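# Swap the caps back on two paint markers

## Task

Two paint markers are wearing each other's caps; swap those caps back. The task is done only when every marker is standing in the stand with its own colour's cap clicked fully on: yellow cap on the yellow marker, red on red, blue on blue, green on green.

## Robot and tools

ROBOT. There are two arms. left_arm carries a five-finger left hand and right_arm a five-finger right hand. Their bases sit near (-0.028, +0.325, 0) m and (0, -0.456, 0) m in the scene frame, turned only slightly about z. A camera stand is fixed behind them.

FRAMES. Scene frame: origin at table-top height halfway between the bases, +z up, +x out over the table, left_arm on the +y side. Image sides do not match arm names. Fixed cameras and the table use the scene frame. Each arm reports its hand pose, velocities and Hand target in its own base frame. Motion offsets are taken along the axes of that arm's current Hand target. The hand point lies 0.05 m in front of the palm and 0.15 m out from the flange. Its +z runs along the straight fingers, +y comes out of the palm, and +x runs across the palm away from the thumb on the right hand but toward the thumb on the left hand. Straight fingers reach 0.06 to 0.07 m past the point. A bracket on the little-finger side of the wrist can strike things, and with level fingers the wrist can hang below the point.

ROW LAYOUT. Every row is one flat list of 28 numbers, each in [-1, 1], always covering both arms: left dx, dy, dz, rx, ry, rz; left little, ring, middle, index, thumb_bend, thumb_turn, force_limit, speed; then the same 14 for the right arm. The six pose numbers are offsets, not poses: they are measured from that arm's Hand target as it was when the action or move began, along that target's own axes. 1.0 equals 0.6 m of travel or 180 degrees; rx, ry, rz form a single rotation vector. All zeros means go back to (or hold) the Hand target. Sending the same offset twice moves the arm twice. The controller limits each commanded orientation to within 32 degrees of the measured one.

HAND NUMBERS are absolute targets. Fingers: +1 straight, -1 curled. thumb_bend: +1 straight, -1 fully bent. thumb_turn: +1 beside the palm, -1 opposite the fingers. force_limit maps -1..+1 to about 0..10 N at the fingertip (0..15 N for the two thumb motors); a closing motor stops there. speed rises from nearly zero at -1 to full at +0.48 and stays full above. For a soft grip close at speed -0.94 or lower. With the thumb turned in, the hand can hold things roughly 0.035 to 0.065 m thick, handles down to 0.025 m. To leave a hand alone, resend the eight hand numbers of the last row it executed; if none yet, send hand_measured plus hand_force_limit and hand_speed.

TOOLS.
execute_actions: actions is a list of actions; each action is up to 15 rows, one per 1/30 s step, and a short action repeats its final row to fill 15. All rows of one action count from the same start pose. cameras: list of names, ["all"], or []; images come by default only when actions is empty.
move: target is one 28-number row or a list of up to 15 rows, every row offset from the same starting Hand targets. speed is top path speed in m/s (0.002 to 3.6, default 0.25; turning up to twice that in rad/s), one value or one per target. blend in m rounds corners of a list; 0 stops at each. stop_force (3 to 120 N, one value for both arms) ends an arm's path when its wrist sensor feels that much push; do not rely on it for light or turning contacts, and omit it when backing off something. zero (default true) re-zeros the push reading before the move. blocking=false returns early and cannot be combined with stop_force. A path lasts at most 10 s and at least 0.5 s; it does not avoid obstacles or the other arm. Route around each arm's own base.
wait: seconds 0 to 10, arms hold their last command.
stop: brakes a running move.
zoom_image: camera (cam_high, cam_low, cam_left_wrist, cam_right_wrist) and region [x0, y0, x1, y1] in pixels, at most 504 by 504.
show_instructions: shows the reference pages.
zero_wrist_force: arm is left_arm or right_arm.
finished_scene: ends the scene (scene 1, optional).

RESULTS. end_effector_position in m, orientation as quat_wxyz, velocities in m/s and rad/s, all in the arm's base frame; Hand target is the pose next offsets count from. Positions may be off by a few cm. hand_measured, hand_stopped_by (moving, target, force, stalled, fault) and hand_load_n list six values in motor order; a dropped load shows as hand_load_n near 0. Wrist force and torque are given in the end-effector axes, plus the strongest reading since last shown. Joint torques include the arm's own weight. move adds a line: done, off_target, moving, held or fault, with limits=paced or limits=held. Cameras: cam_high and cam_low 896x504, cam_left_wrist and cam_right_wrist 672x504.

CAUTIONS. Arms are stiff: aiming even slightly into a firm surface can trip a fault. A fault comes from contact torque at a joint limit (136 N m for the three big joints, 25.4 N m for each wrist joint) or about 150 N on any part; the arm then halts for 10 s and yields. Keep the arms and hands from pressing on each other. Motors heat when holding loads or straining; a MOTOR HOT line appears near 70 C and at 85 C the arm is braked for 30 to 60 s. Move slowly near contacts, never drop or fling a marker or cap, and nothing may end up off the table. Loose objects may occasionally be nudged by outside pushes.

Each tool is called after "Call:" in YAML: its name, and indented under it one key for each argument.

Reference images:

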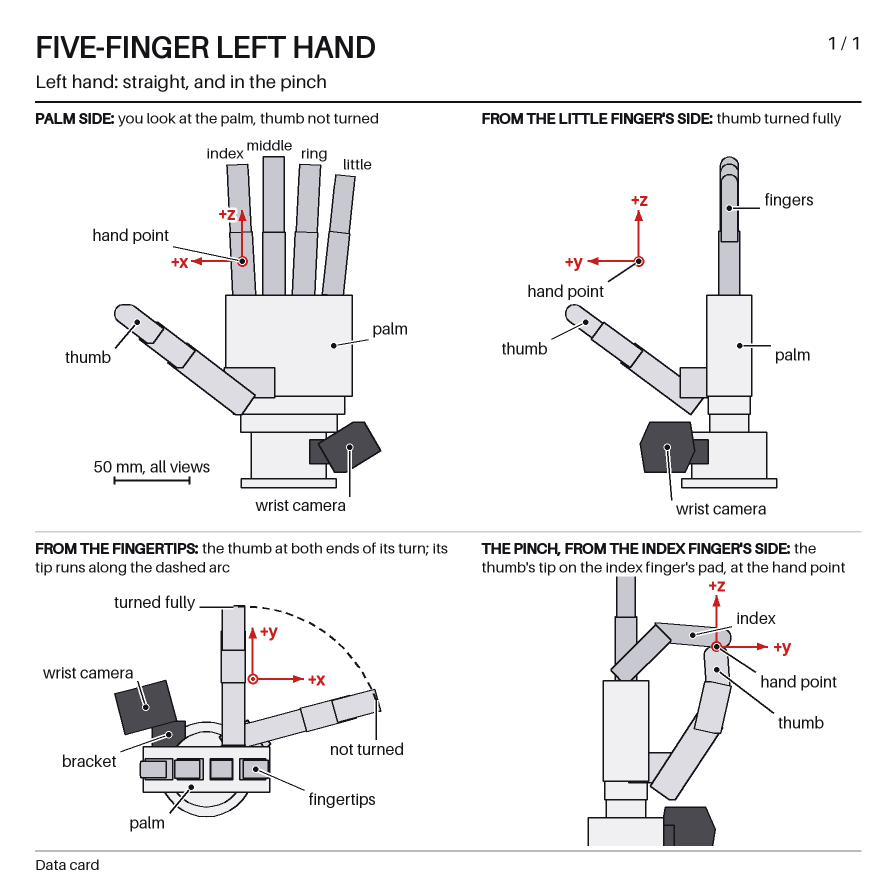

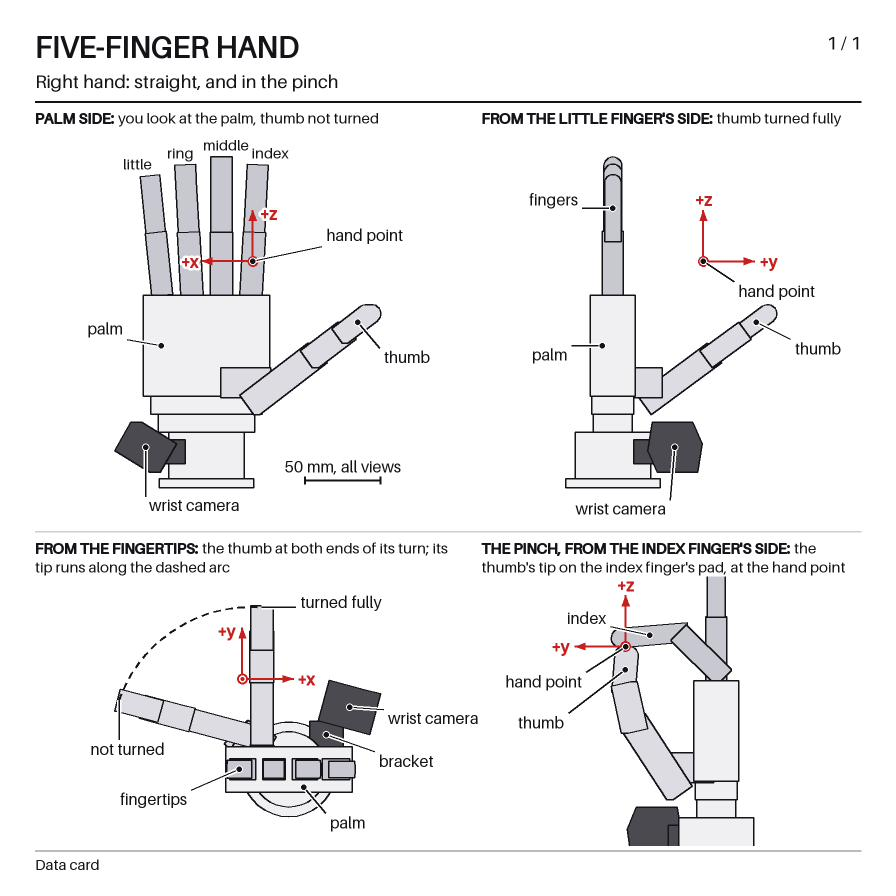

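## Session

Call:
execute_actions:
  actions: []

Scene clock: 0.00 s.
left_arm: end_effector_position=(-0.1250, -0.4007, +0.1224) hand_measured=(+1.000, +1.000, +1.000, +1.000, +1.000, +1.000) hand_load_n=(+0.0, +0.0, +0.0, +0.0, +0.0, +0.0) hand_stopped_by=(target, target, target, target, target, target) hand_force_limit=0.00 hand_speed=-0.80 end_effector_quat_wxyz=(-0.401, -0.135, +0.737, -0.527) | right_arm: end_effector_position=(+0.1484, -0.3237, +0.1566) hand_measured=(+1.000, +1.000, +1.000, +1.000, +1.000, +1.000) hand_load_n=(+0.0, +0.0, +0.0, +0.0, +0.0, +0.5) hand_stopped_by=(target, target, target, target, target, target) hand_force_limit=0.00 hand_speed=-0.80 end_effector_quat_wxyz=(-0.386, +0.838, -0.049, -0.382)
Joint positions: left_arm=[2.446 -1.583 -2.556 3.632 -0.256 2.803] | right_arm=[-1.154 -0.764 1.529 1.936 1.848 0.711]
Joint velocities: within noise
Joint torques (N m): no reading
Wrist force (N): no reading
Wrist torque (N m): no reading
Wrist force, peak (N): no reading
Hand target: left_arm -0.1250, -0.4007, +0.1224; -0.401, -0.135, +0.737, -0.527 | right_arm +0.1484, -0.3237, +0.1566; -0.386, +0.838, -0.049, -0.382

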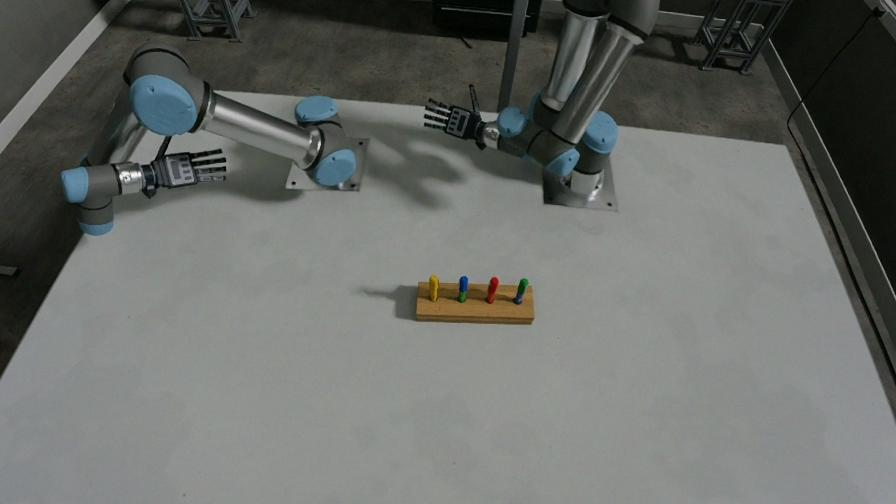

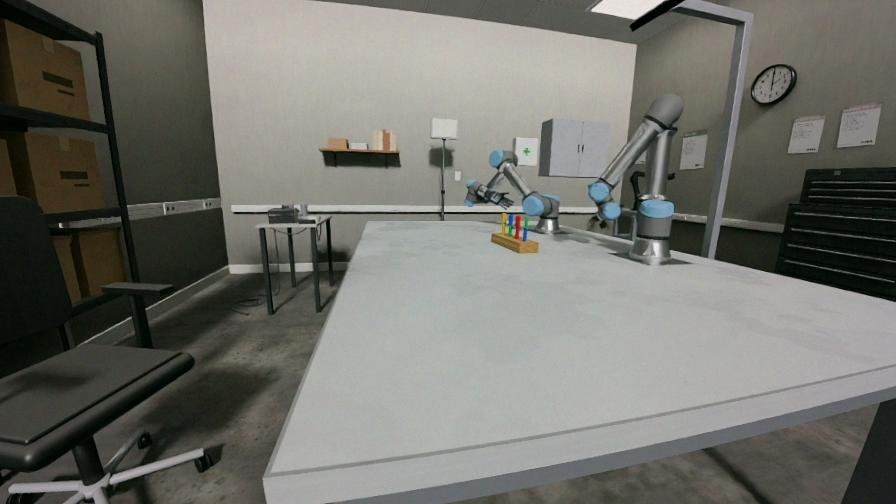

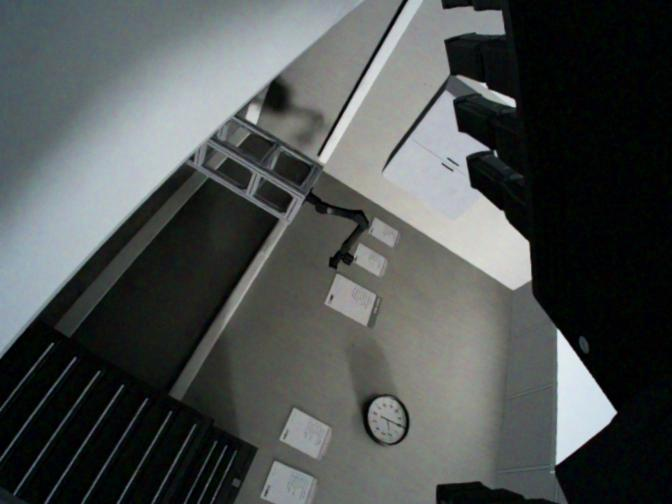

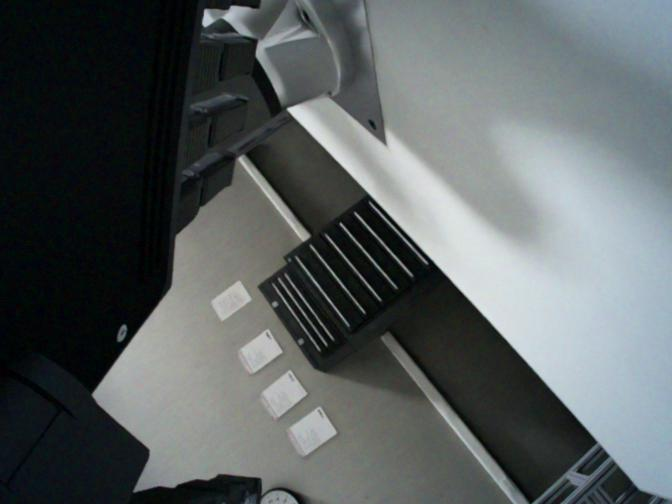

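Call:
zoom_image:
  camera: "cam_high"
  region: [390, 250, 560, 340]

Call:
zoom_image:
  camera: "cam_low"
  region: [470, 190, 560, 270]

Scaled by 2.965 from the camera's 896x504 image, which has a finer 1280x720 frame.

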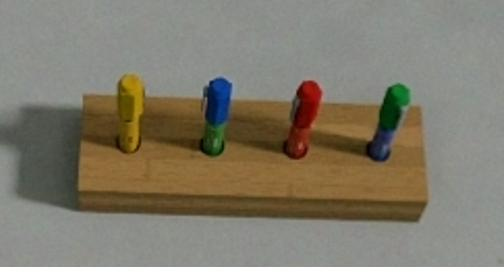

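Scaled by 5.600 from the camera's 896x504 image, which has a finer 1280x720 frame.

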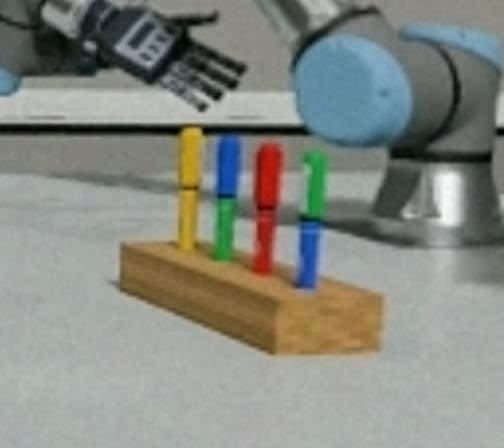

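Call:
move:
  target:
    - [-0.4275,-0.6675,-0.6507,0.2065,-0.3841,0.1967,1,1,1,1,1,-1,0,0, 0,0,0,0,0,0,1,1,1,1,1,1,0,-0.8]
  speed: 0.35
  cameras: ["all"]

Scene clock: 16.67 s.
left_arm: end_effector_position=(+0.4640, -0.2764, +0.2499) hand_measured=(+1.000, +1.000, +1.000, +1.000, +1.000, -1.000) hand_load_n=(+0.0, +0.0, +0.0, +0.0, +0.0, +0.0) hand_stopped_by=(target, target, target, target, target, target) hand_force_limit=0.00 hand_speed=0.00 end_effector_quat_wxyz=(+0.298, -0.299, +0.641, -0.641) | right_arm: end_effector_position=(+0.1484, -0.3237, +0.1566) hand_measured=(+1.000, +1.000, +1.000, +1.000, +1.000, +1.000) hand_load_n=(+0.0, +0.0, +0.0, +0.0, +0.0, +0.0) hand_stopped_by=(target, target, target, target, target, target) hand_force_limit=0.00 hand_speed=-0.80 end_effector_quat_wxyz=(-0.386, +0.838, -0.049, -0.382)
Joint positions: left_arm=[3.287 -1.388 -2.203 3.59 -0.726 3.143] | right_arm=[-1.154 -0.764 1.529 1.936 1.848 0.711]
Joint torques (N m): left_arm=[9.44 17.39 13.2 2.15 -1.18 2.59] | right_arm=[1.87 -47.8 -11.54 2.58 0.42 0.11]
Wrist force (N): left_arm=[-1.2 0.9 0.0] | right_arm=[-0.1 -0.1 0.1]
Wrist torque (N m): left_arm=[0.11 0.18 -0.06] | right_arm=[-0.01 0.02 0.00]
Wrist force, peak (N): left_arm=[-1.8 0.8 0.7] | right_arm=[-0.2 -0.3 -0.1]
Hand target: left_arm +0.4640, -0.2764, +0.2499; +0.298, -0.299, +0.641, -0.641 | right_arm +0.1484, -0.3237, +0.1566; -0.386, +0.838, -0.049, -0.382
Off the commanded pose: left_arm 0.000 m, 0 deg | right_arm 0.000 m, 0 deg.
move: done

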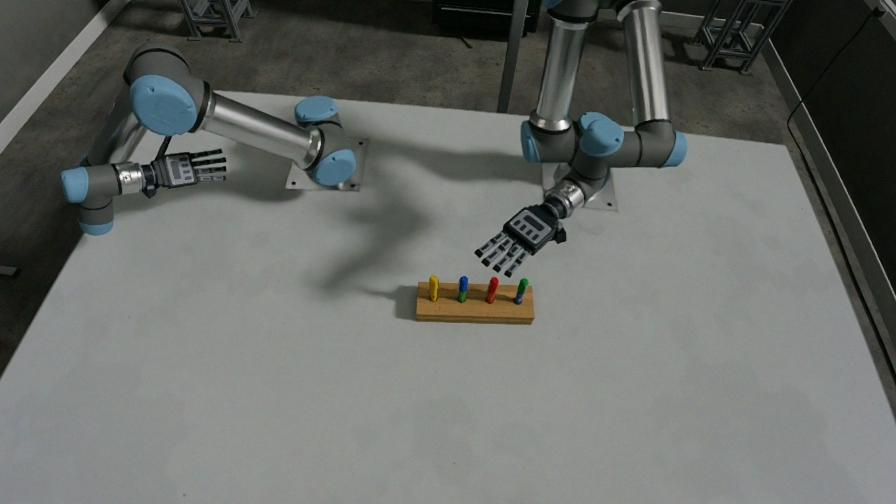

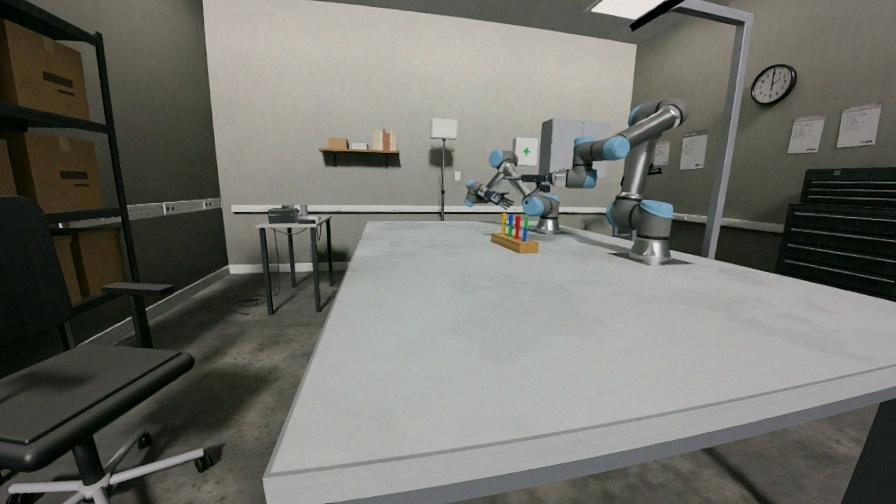

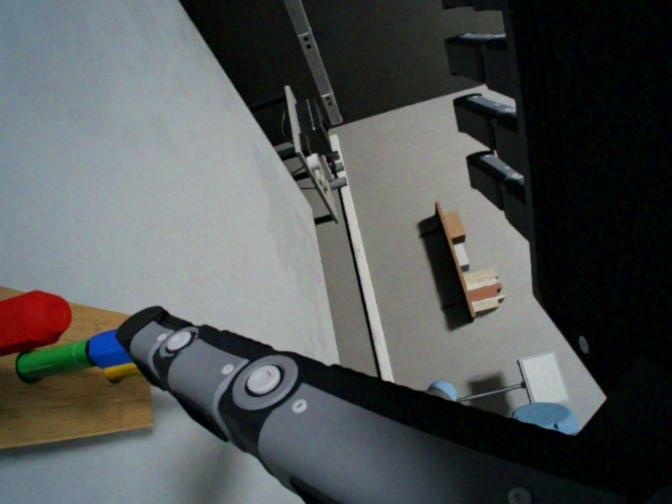

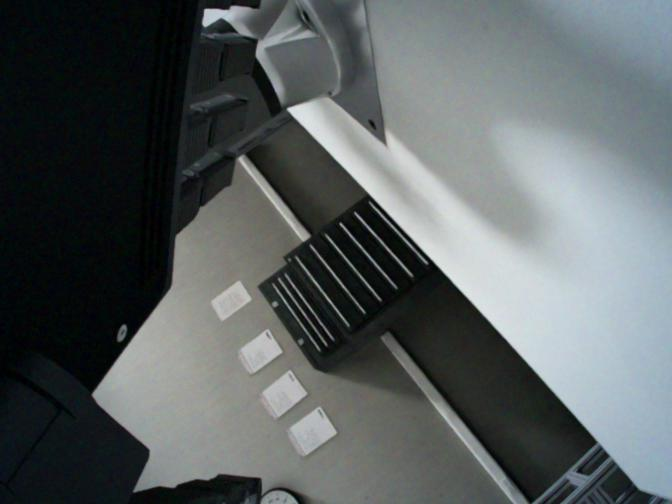

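Call:
move:
  target:
    - [0,0,0,0,0,0,1,1,0.1,0.1,0.1,-1,0,0, 0,0,0,0,0,0,1,1,1,1,1,1,0,-0.8]
  speed: 0.35
  cameras: ["cam_left_wrist"]

Scene clock: 18.13 s.
left_arm: end_effector_position=(+0.4640, -0.2764, +0.2499) hand_measured=(+1.000, +1.000, +0.100, +0.100, +0.100, -1.000) hand_load_n=(+0.0, +0.0, +0.0, +0.0, +0.0, +0.0) hand_stopped_by=(target, target, target, target, target, target) hand_force_limit=0.00 hand_speed=0.00 end_effector_quat_wxyz=(+0.299, -0.299, +0.641, -0.641) | right_arm: end_effector_position=(+0.1484, -0.3237, +0.1566) hand_measured=(+1.000, +1.000, +1.000, +1.000, +1.000, +1.000) hand_load_n=(+0.0, +0.0, +0.0, +0.0, +0.0, +0.0) hand_stopped_by=(target, target, target, target, target, target) hand_force_limit=0.00 hand_speed=-0.80 end_effector_quat_wxyz=(-0.386, +0.838, -0.049, -0.382)
Joint positions: left_arm=[3.287 -1.388 -2.203 3.59 -0.726 3.143] | right_arm=[-1.154 -0.764 1.529 1.936 1.848 0.711]
Joint torques (N m): left_arm=[9.25 23.18 17.77 1.36 -0.73 2.5] | right_arm=[0.36 -48.44 -12.01 2.72 0.23 -0.15]
Wrist force (N): left_arm=[-0.8 0.9 -0.3] | right_arm=[0.0 0.0 0.0]
Wrist torque (N m): left_arm=[0.14 0.12 -0.04] | right_arm=[0.00 -0.01 0.01]
Wrist force, peak (N): left_arm=[-1.1 0.8 0.0] | right_arm=[-0.1 -0.1 -0.4]
Hand target: left_arm +0.4640, -0.2764, +0.2499; +0.298, -0.299, +0.641, -0.641 | right_arm +0.1484, -0.3237, +0.1566; -0.386, +0.838, -0.049, -0.382
Off the commanded pose: left_arm 0.000 m, 0 deg | right_arm 0.000 m, 0 deg.
move: done
Images, in order (width x height): cam_left_wrist 672x504.

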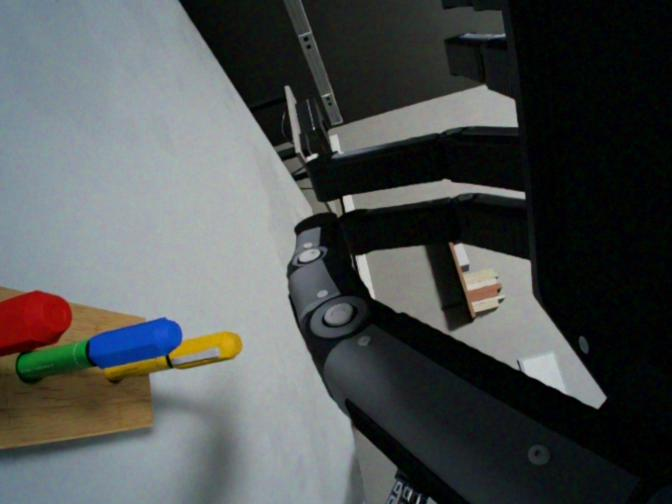

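Call:
move:
  target:
    - [-0.2083,-0.2502,-0.1443,0,0.4444,0,1,1,0.3,0.3,0.4,-1,0,0, 0.23,-0.6215,-0.0387,-0.2598,0.2572,-0.033,0.3,0.3,0.3,0.3,0.4,-1,0,0]
  speed: 0.35
  cameras: ["all"]

Scene clock: 23.23 s.
left_arm: end_effector_position=(+0.4782, -0.1252, +0.4000) hand_measured=(+1.000, +1.000, +0.300, +0.300, +0.400, -1.000) hand_load_n=(+0.0, +0.0, +0.0, +0.0, +0.0, +0.0) hand_stopped_by=(target, target, target, target, target, target) hand_force_limit=0.00 hand_speed=0.00 end_effector_quat_wxyz=(-0.183, +0.183, +0.683, -0.683) | right_arm: end_effector_position=(+0.4002, -0.0503, +0.2995) hand_measured=(+0.300, +0.300, +0.300, +0.300, +0.400, -1.000) hand_load_n=(+0.0, +0.0, +0.0, +0.0, +0.0, +0.0) hand_stopped_by=(target, target, target, target, target, target) hand_force_limit=0.00 hand_speed=0.00 end_effector_quat_wxyz=(+0.000, +1.000, +0.000, +0.000)
Joint positions: left_arm=[3.473 -2.144 -0.895 3.039 0.856 3.141] | right_arm=[-0.291 -1.289 1.343 1.517 1.571 1.28]
Joint torques (N m): left_arm=[10.25 43.69 29.83 -2.1 1.4 0.45] | right_arm=[8.55 -44.31 -17.93 2.61 -1.23 0.78]
Wrist force (N): left_arm=[-0.8 0.5 -0.3] | right_arm=[-0.8 0.1 0.3]
Wrist torque (N m): left_arm=[0.05 0.14 -0.07] | right_arm=[0.06 0.03 0.01]
Wrist force, peak (N): left_arm=[-1.1 0.9 -0.2] | right_arm=[-0.2 1.8 0.0]
Hand target: left_arm +0.4782, -0.1251, +0.4001; -0.183, +0.183, +0.683, -0.683 | right_arm +0.4002, -0.0502, +0.2996; +0.000, +1.000, +0.000, +0.000
Off the commanded pose: left_arm 0.000 m, 0 deg | right_arm 0.000 m, 0 deg.
move: done

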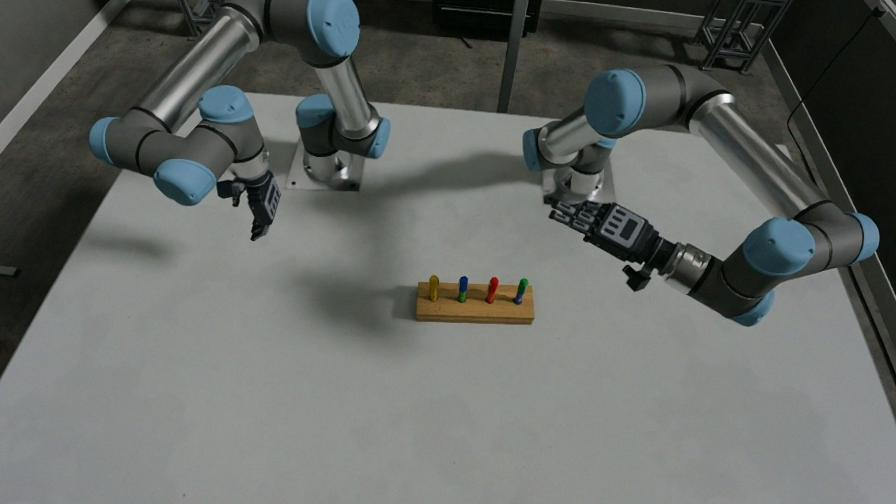

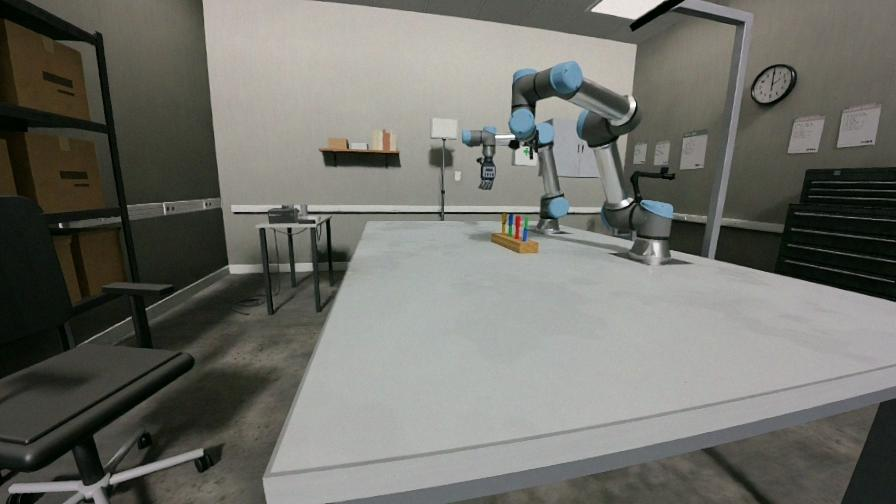

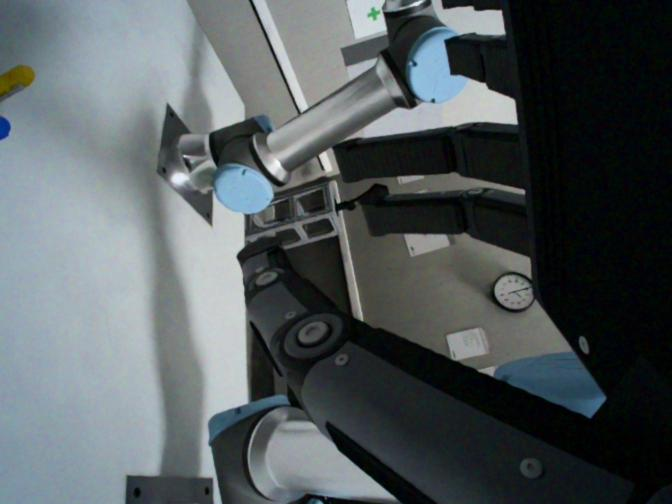

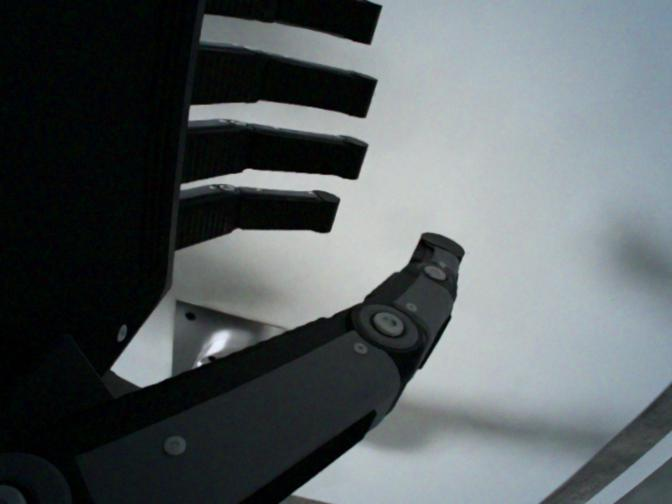

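Call:
move:
  target:
    - [0.0256,-0.05,-0.1777,0,0,0,1,1,0.3,0.3,0.4,-1,0,0, 0.1092,-0.885,0.0993,0.1294,0.4878,-0.1294,0.3,0.3,0.3,0.3,0.4,-1,0,0]
  speed: 0.3
  cameras: ["all"]

Scene clock: 26.90 s.
left_arm: end_effector_position=(+0.5183, -0.0250, +0.4301) hand_measured=(+1.000, +1.000, +0.300, +0.300, +0.400, -1.000) hand_load_n=(+0.0, +0.0, +0.0, -0.5, +0.0, +0.0) hand_stopped_by=(target, target, target, target, target, target) hand_force_limit=0.00 hand_speed=0.00 end_effector_quat_wxyz=(-0.183, +0.183, +0.683, -0.683) | right_arm: end_effector_position=(+0.4660, +0.4807, +0.2397) hand_measured=(+0.300, +0.300, +0.300, +0.300, +0.400, -1.000) hand_load_n=(+0.0, +0.0, +0.0, +0.0, +0.0, +0.0) hand_stopped_by=(target, target, target, target, target, target) hand_force_limit=0.00 hand_speed=0.00 end_effector_quat_wxyz=(-0.181, +0.684, +0.181, +0.683)
Joint positions: left_arm=[3.592 -2.403 -0.37 2.773 0.975 3.141] | right_arm=[0.788 -1.312 1.856 -0.544 1.841 1.57]
Joint torques (N m): left_arm=[-10.13 59.17 13.17 -0.15 -1.24 2.26] | right_arm=[-1.39 -31.66 -16.47 -2.58 -1.96 -0.06]
Wrist force (N): left_arm=[-0.7 1.1 -0.2] | right_arm=[-0.8 -0.1 -0.6]
Wrist torque (N m): left_arm=[0.18 0.10 -0.11] | right_arm=[0.07 -0.01 -0.14]
Wrist force, peak (N): left_arm=[-0.9 1.2 -0.5] | right_arm=[-1.7 -1.3 -0.3]
Hand target: left_arm +0.5183, -0.0251, +0.4301; -0.183, +0.183, +0.683, -0.683 | right_arm +0.4660, +0.4807, +0.2396; -0.181, +0.684, +0.181, +0.683
Off the commanded pose: left_arm 0.000 m, 0 deg | right_arm 0.000 m, 0 deg.
move: done

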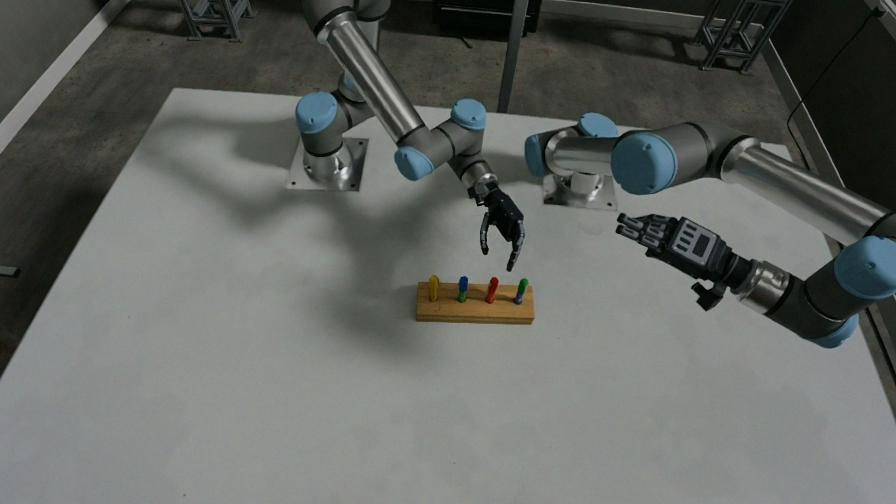

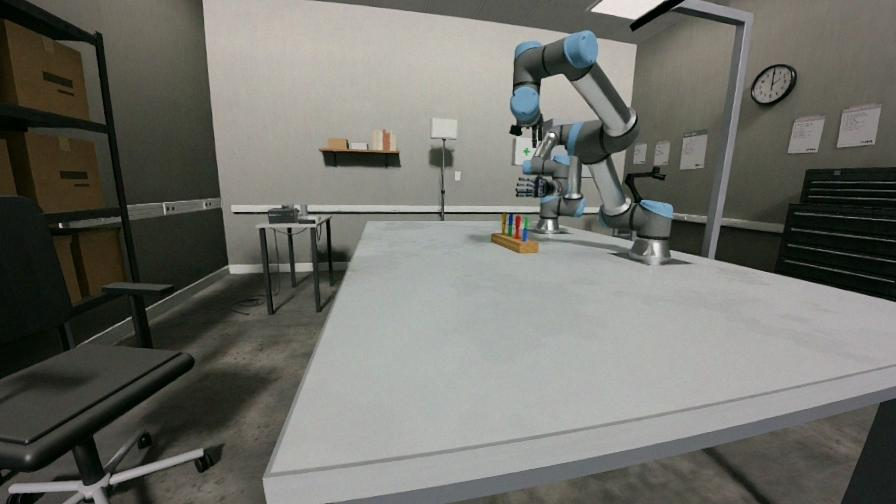

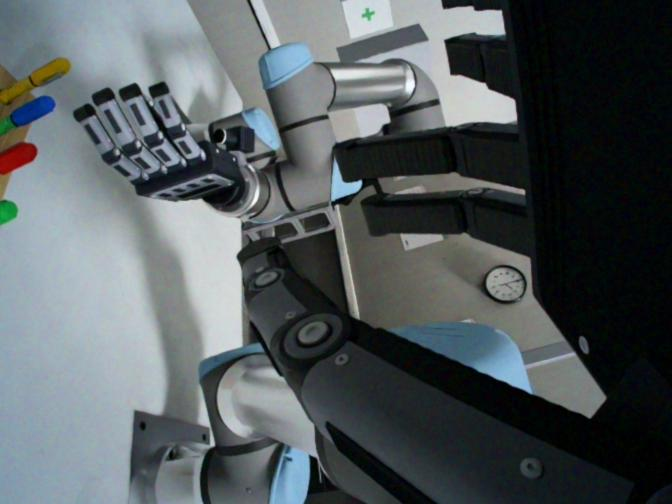

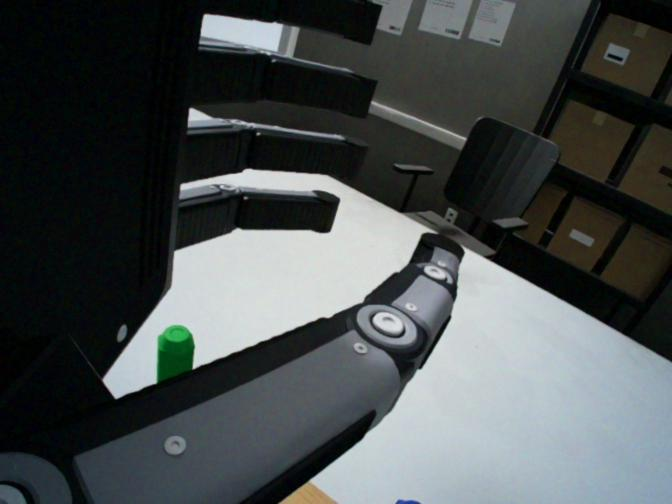

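Call:
zoom_image:
  camera: "cam_high"
  region: [400, 140, 560, 330]

Call:
zoom_image:
  camera: "cam_right_wrist"
  region: [80, 250, 500, 504]

Scaled by 2.653 from the camera's 896x504 image, which has a finer 1280x720 frame.

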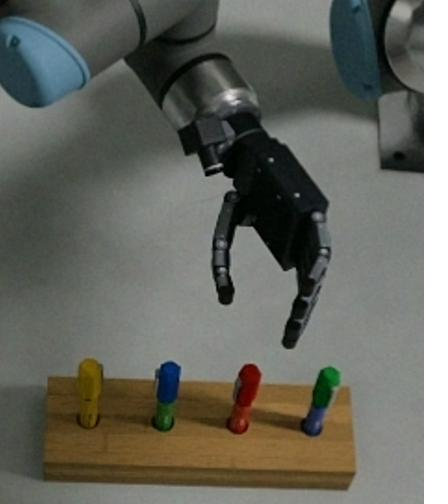

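Scaled by 1.200 from the camera's 672x504 image, which has a finer 960x720 frame.

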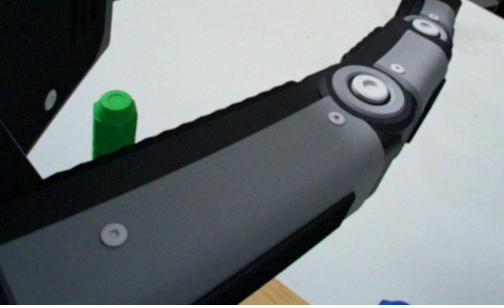

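Call:
move:
  target:
    - [0,0,0,0,0,0,1,1,0.3,0.3,0.4,-1,0,0, -0.0667,0.063,-0.1013,0,0,0,0.3,0.3,0.3,0.3,0.4,-1,0,0]
  speed: 0.2
  cameras: ["cam_high","cam_right_wrist"]

Call:
zoom_image:
  camera: "cam_high"
  region: [400, 170, 560, 330]

Scene clock: 37.20 s.
left_arm: end_effector_position=(+0.5183, -0.0251, +0.4301) hand_measured=(+1.000, +1.000, +0.300, +0.300, +0.400, -1.000) hand_load_n=(+0.0, +0.0, +0.0, +0.0, +0.0, +0.0) hand_stopped_by=(target, target, target, target, target, target) hand_force_limit=0.00 hand_speed=0.00 end_effector_quat_wxyz=(-0.183, +0.183, +0.683, -0.683) | right_arm: end_effector_position=(+0.4320, +0.4177, +0.1998) hand_measured=(+0.300, +0.300, +0.300, +0.300, +0.400, -1.000) hand_load_n=(+0.0, +0.0, +0.0, +0.0, +0.0, +0.0) hand_stopped_by=(target, target, target, target, target, target) hand_force_limit=0.00 hand_speed=0.00 end_effector_quat_wxyz=(-0.181, +0.684, +0.181, +0.683)
Joint positions: left_arm=[3.592 -2.403 -0.37 2.773 0.975 3.141] | right_arm=[0.734 -1.409 2.106 -0.696 1.787 1.57]
Joint torques (N m): left_arm=[-8.93 59.73 11.63 -0.13 -1.31 2.35] | right_arm=[9.56 -17.59 -8.19 -2.06 2.49 -1.02]
Wrist force (N): left_arm=[-0.8 1.1 -0.4] | right_arm=[-0.8 -0.1 -1.0]
Wrist torque (N m): left_arm=[0.19 0.12 -0.11] | right_arm=[0.11 -0.02 -0.14]
Wrist force, peak (N): left_arm=[-0.7 1.5 -0.3] | right_arm=[-1.6 0.7 -2.2]
Hand target: left_arm +0.5183, -0.0251, +0.4301; -0.183, +0.183, +0.683, -0.683 | right_arm +0.4319, +0.4177, +0.1997; -0.181, +0.684, +0.181, +0.683
Off the commanded pose: left_arm 0.000 m, 0 deg | right_arm 0.000 m, 0 deg.
move: done
Images, in order (width x height): cam_high 896x504, cam_right_wrist 672x504.

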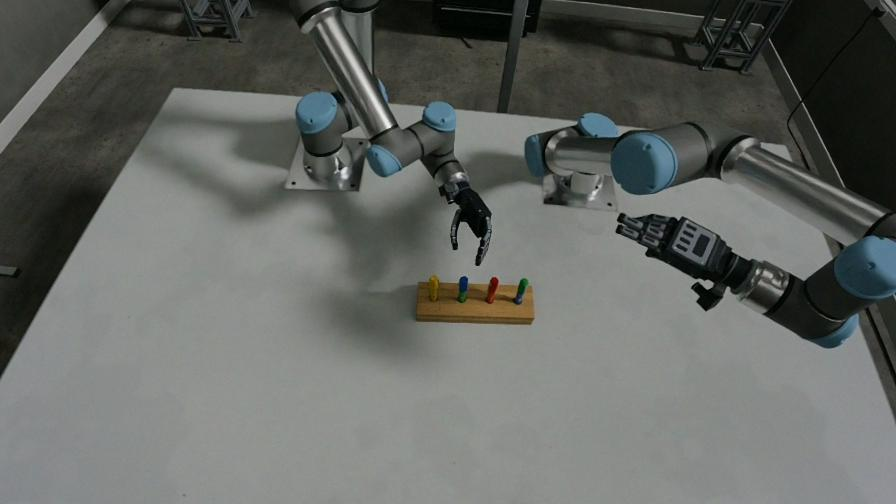

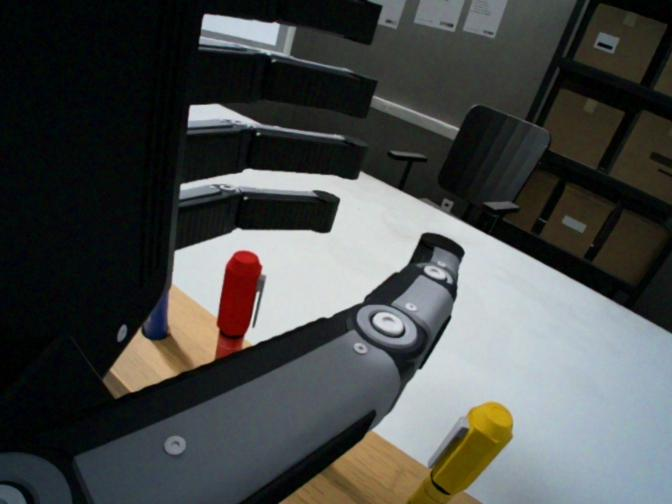

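Scaled by 3.150 from the camera's 896x504 image, which has a finer 1280x720 frame.

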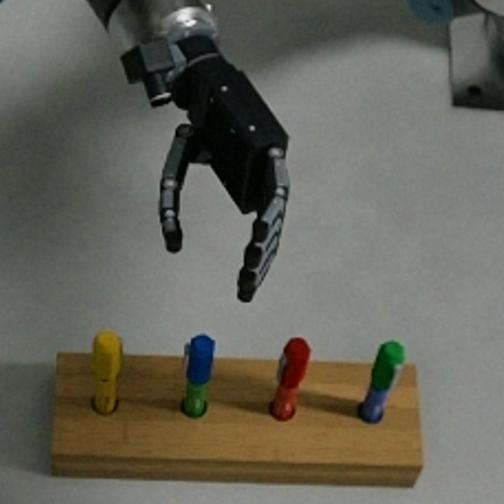

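Call:
move:
  target:
    - [0,0,0,0,0,0,1,1,0.3,0.3,0.4,-1,0,0, 0,0,0,0,0,0,0.3,0.3,0.3,0.3,0.4,0.6,0,0.4]
  speed: 0.2
  cameras: ["cam_right_wrist"]

Scene clock: 39.40 s.
left_arm: end_effector_position=(+0.5183, -0.0251, +0.4301) hand_measured=(+1.000, +1.000, +0.300, +0.300, +0.400, -1.000) hand_load_n=(+0.0, +0.0, +0.0, +0.0, +0.0, +0.0) hand_stopped_by=(target, target, target, target, target, target) hand_force_limit=0.00 hand_speed=0.00 end_effector_quat_wxyz=(-0.183, +0.183, +0.683, -0.683) | right_arm: end_effector_position=(+0.4319, +0.4177, +0.1997) hand_measured=(+0.300, +0.300, +0.300, +0.300, +0.400, +0.600) hand_load_n=(+0.0, +0.0, +0.0, +0.0, +0.0, +0.0) hand_stopped_by=(target, target, target, target, target, target) hand_force_limit=0.00 hand_speed=0.40 end_effector_quat_wxyz=(-0.181, +0.684, +0.181, +0.683)
Joint positions: left_arm=[3.592 -2.403 -0.37 2.773 0.975 3.141] | right_arm=[0.734 -1.409 2.106 -0.697 1.787 1.57]
Joint torques (N m): left_arm=[-7.62 59.17 13.06 0.06 -1.16 2.31] | right_arm=[9.71 -16.87 -9.42 -3.2 1.96 -1.12]
Wrist force (N): left_arm=[-0.5 1.1 -0.3] | right_arm=[-0.8 -0.2 -1.0]
Wrist torque (N m): left_arm=[0.19 0.07 -0.10] | right_arm=[0.09 -0.02 -0.14]
Wrist force, peak (N): left_arm=[-1.0 1.2 -0.2] | right_arm=[-0.7 -0.2 -1.2]
Hand target: left_arm +0.5183, -0.0251, +0.4301; -0.183, +0.183, +0.683, -0.683 | right_arm +0.4319, +0.4177, +0.1997; -0.181, +0.684, +0.181, +0.683
Off the commanded pose: left_arm 0.000 m, 0 deg | right_arm 0.000 m, 0 deg.
move: done
Images, in order (width x height): cam_right_wrist 672x504.

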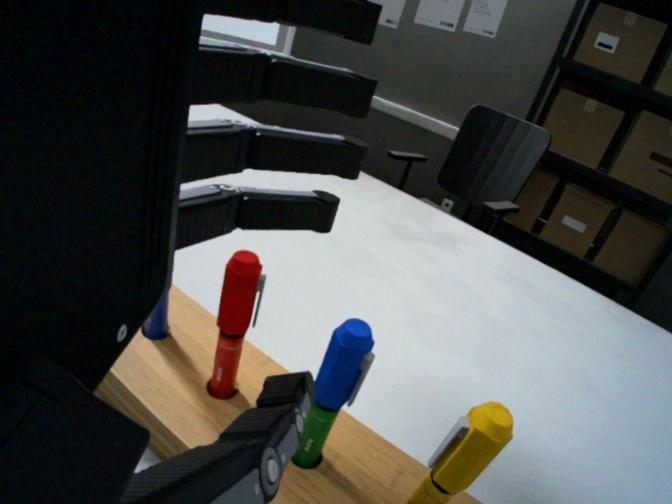

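Call:
move:
  target:
    - [0,0,0,0,0,0,1,1,0.3,0.3,0.4,-1,0,0, 0,0,0,0,0,0,0.15,0.15,0.15,0.15,0.5,-1,0,0.2]
    - [0,0,0,0,0,0,1,1,0.3,0.3,0.4,-1,0,0, 0,0,0,0.0833,0,0,0.15,0.15,0.15,0.15,0.5,-1,0,0.2]
  speed: 0.2
  cameras: ["cam_high","cam_right_wrist"]

Call:
zoom_image:
  camera: "cam_high"
  region: [400, 190, 540, 330]

Scene clock: 43.97 s.
left_arm: end_effector_position=(+0.5183, -0.0251, +0.4301) hand_measured=(+1.000, +1.000, +0.300, +0.300, +0.400, -1.000) hand_load_n=(+0.0, +0.0, +0.0, +0.0, +0.0, +0.0) hand_stopped_by=(target, target, target, target, target, target) hand_force_limit=0.00 hand_speed=0.00 end_effector_quat_wxyz=(-0.183, +0.183, +0.683, -0.683) | right_arm: end_effector_position=(+0.4320, +0.4177, +0.1997) hand_measured=(+0.150, +0.150, +0.150, +0.150, +0.500, -1.000) hand_load_n=(+0.5, +0.0, +0.0, +0.0, +0.0, +0.5) hand_stopped_by=(target, target, target, target, target, target) hand_force_limit=0.00 hand_speed=0.20 end_effector_quat_wxyz=(-0.268, +0.654, +0.269, +0.654)
Joint positions: left_arm=[3.592 -2.403 -0.37 2.773 0.975 3.141] | right_arm=[0.546 -1.496 2.208 -0.711 1.337 1.57]
Joint torques (N m): left_arm=[-5.1 57.41 16.85 0.01 -1.22 2.17] | right_arm=[-0.41 -10.31 -22.1 -1.13 -1.47 0.89]
Wrist force (N): left_arm=[-0.9 0.9 -0.4] | right_arm=[-0.5 -0.1 -0.8]
Wrist torque (N m): left_arm=[0.18 0.13 -0.12] | right_arm=[0.11 -0.06 -0.11]
Wrist force, peak (N): left_arm=[-0.7 1.4 -0.5] | right_arm=[-1.0 0.0 -1.2]
Hand target: left_arm +0.5183, -0.0251, +0.4301; -0.183, +0.183, +0.683, -0.683 | right_arm +0.4319, +0.4177, +0.1997; -0.269, +0.654, +0.269, +0.654
Off the commanded pose: left_arm 0.000 m, 0 deg | right_arm 0.000 m, 0 deg.
move: done
Images, in order (width x height): cam_high 896x504, cam_right_wrist 672x504.

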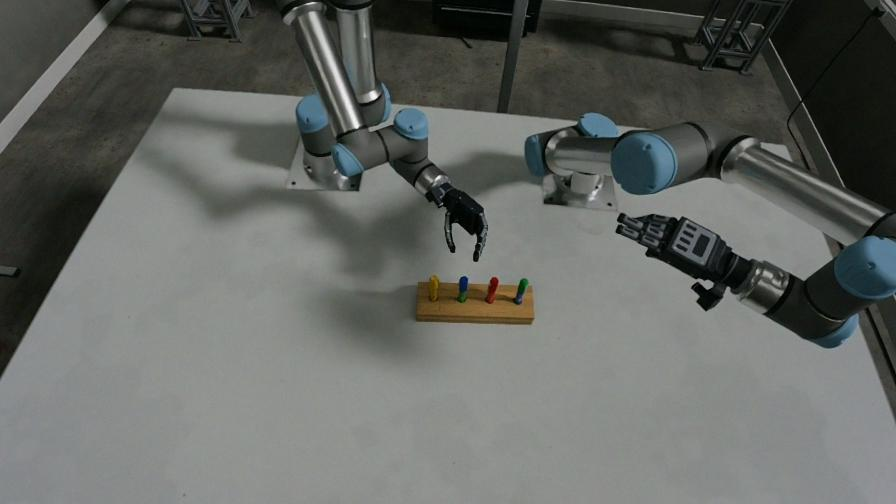

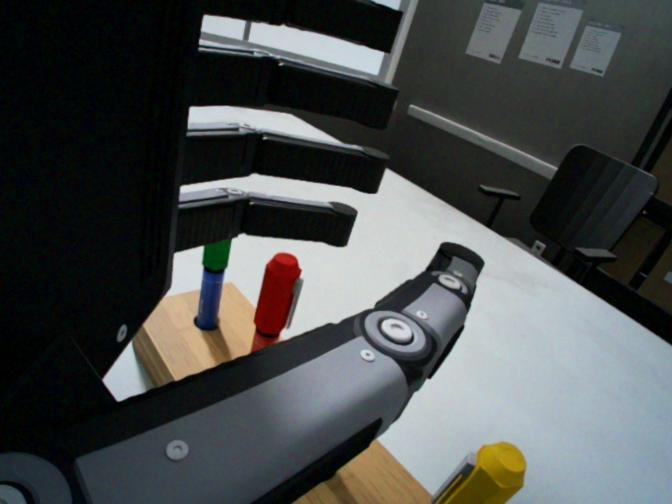

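Scaled by 3.600 from the camera's 896x504 image, which has a finer 1280x720 frame.

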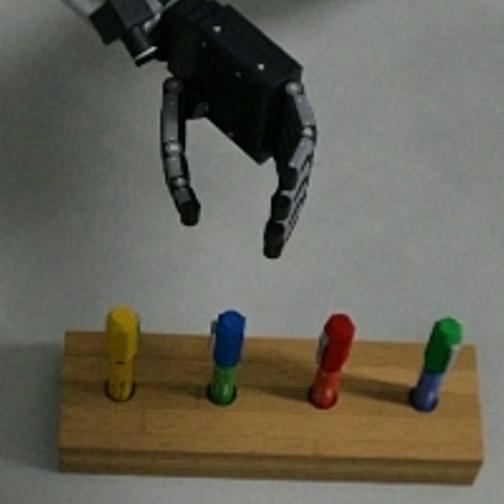

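Call:
move:
  target:
    - [0,0,0,0,0,0,1,1,0.3,0.3,0.4,-1,0,0, -0.0333,0.016,-0.0075,0,0,0,0.15,0.15,0.15,0.15,0.5,-1,0,0.2]
  speed: 0.1
  cameras: ["cam_high","cam_right_wrist"]

Call:
zoom_image:
  camera: "cam_high"
  region: [400, 190, 540, 330]

Scene clock: 45.20 s.
left_arm: end_effector_position=(+0.5183, -0.0251, +0.4301) hand_measured=(+1.000, +1.000, +0.300, +0.300, +0.400, -1.000) hand_load_n=(+0.0, +0.0, +0.0, +0.0, +0.0, +0.5) hand_stopped_by=(target, target, target, target, target, target) hand_force_limit=0.00 hand_speed=0.00 end_effector_quat_wxyz=(-0.183, +0.183, +0.683, -0.683) | right_arm: end_effector_position=(+0.4355, +0.4077, +0.1795) hand_measured=(+0.150, +0.150, +0.150, +0.150, +0.500, -1.000) hand_load_n=(+0.0, +0.0, +0.0, +0.0, +0.0, +0.0) hand_stopped_by=(target, target, target, target, target, target) hand_force_limit=0.00 hand_speed=0.20 end_effector_quat_wxyz=(-0.269, +0.654, +0.269, +0.654)
Joint positions: left_arm=[3.592 -2.403 -0.37 2.773 0.975 3.141] | right_arm=[0.514 -1.47 2.247 -0.777 1.305 1.57]
Joint torques (N m): left_arm=[-4.53 56.76 17.74 -0.04 -1.13 2.16] | right_arm=[10.2 -34.65 -20.39 -0.04 2.13 -0.77]
Wrist force (N): left_arm=[-0.7 1.0 -0.4] | right_arm=[-0.8 0.2 -0.9]
Wrist torque (N m): left_arm=[0.17 0.10 -0.10] | right_arm=[0.17 -0.03 -0.12]
Wrist force, peak (N): left_arm=[-1.0 1.1 -0.5] | right_arm=[-1.5 0.2 -1.0]
Hand target: left_arm +0.5183, -0.0251, +0.4301; -0.183, +0.183, +0.683, -0.683 | right_arm +0.4355, +0.4077, +0.1797; -0.269, +0.654, +0.269, +0.654
Off the commanded pose: left_arm 0.000 m, 0 deg | right_arm 0.000 m, 0 deg.
move: done
Images, in order (width x height): cam_high 896x504, cam_right_wrist 672x504.

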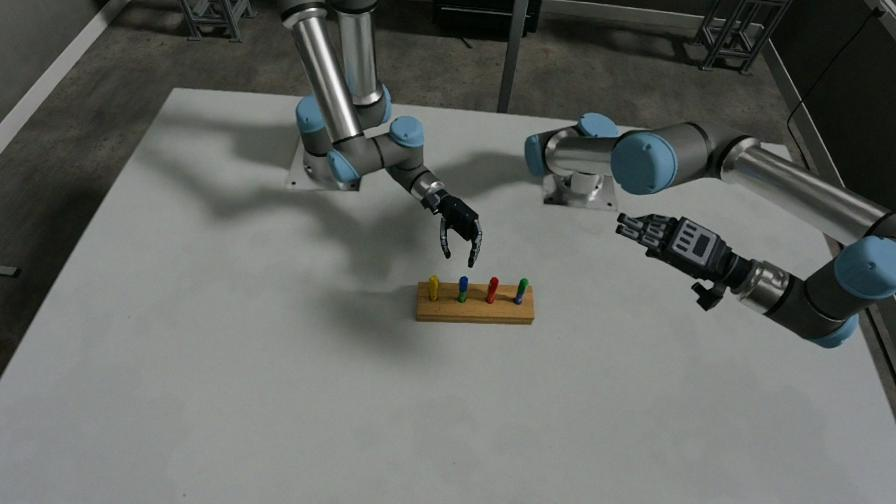

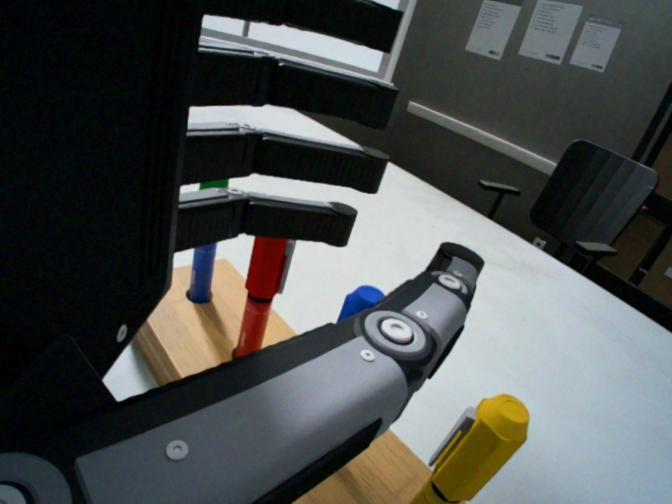

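Scaled by 3.600 from the camera's 896x504 image, which has a finer 1280x720 frame.

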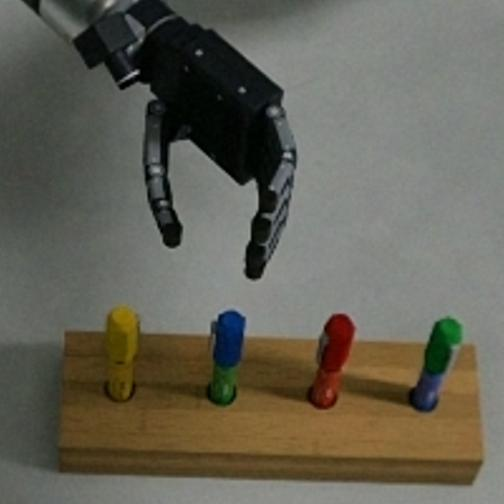

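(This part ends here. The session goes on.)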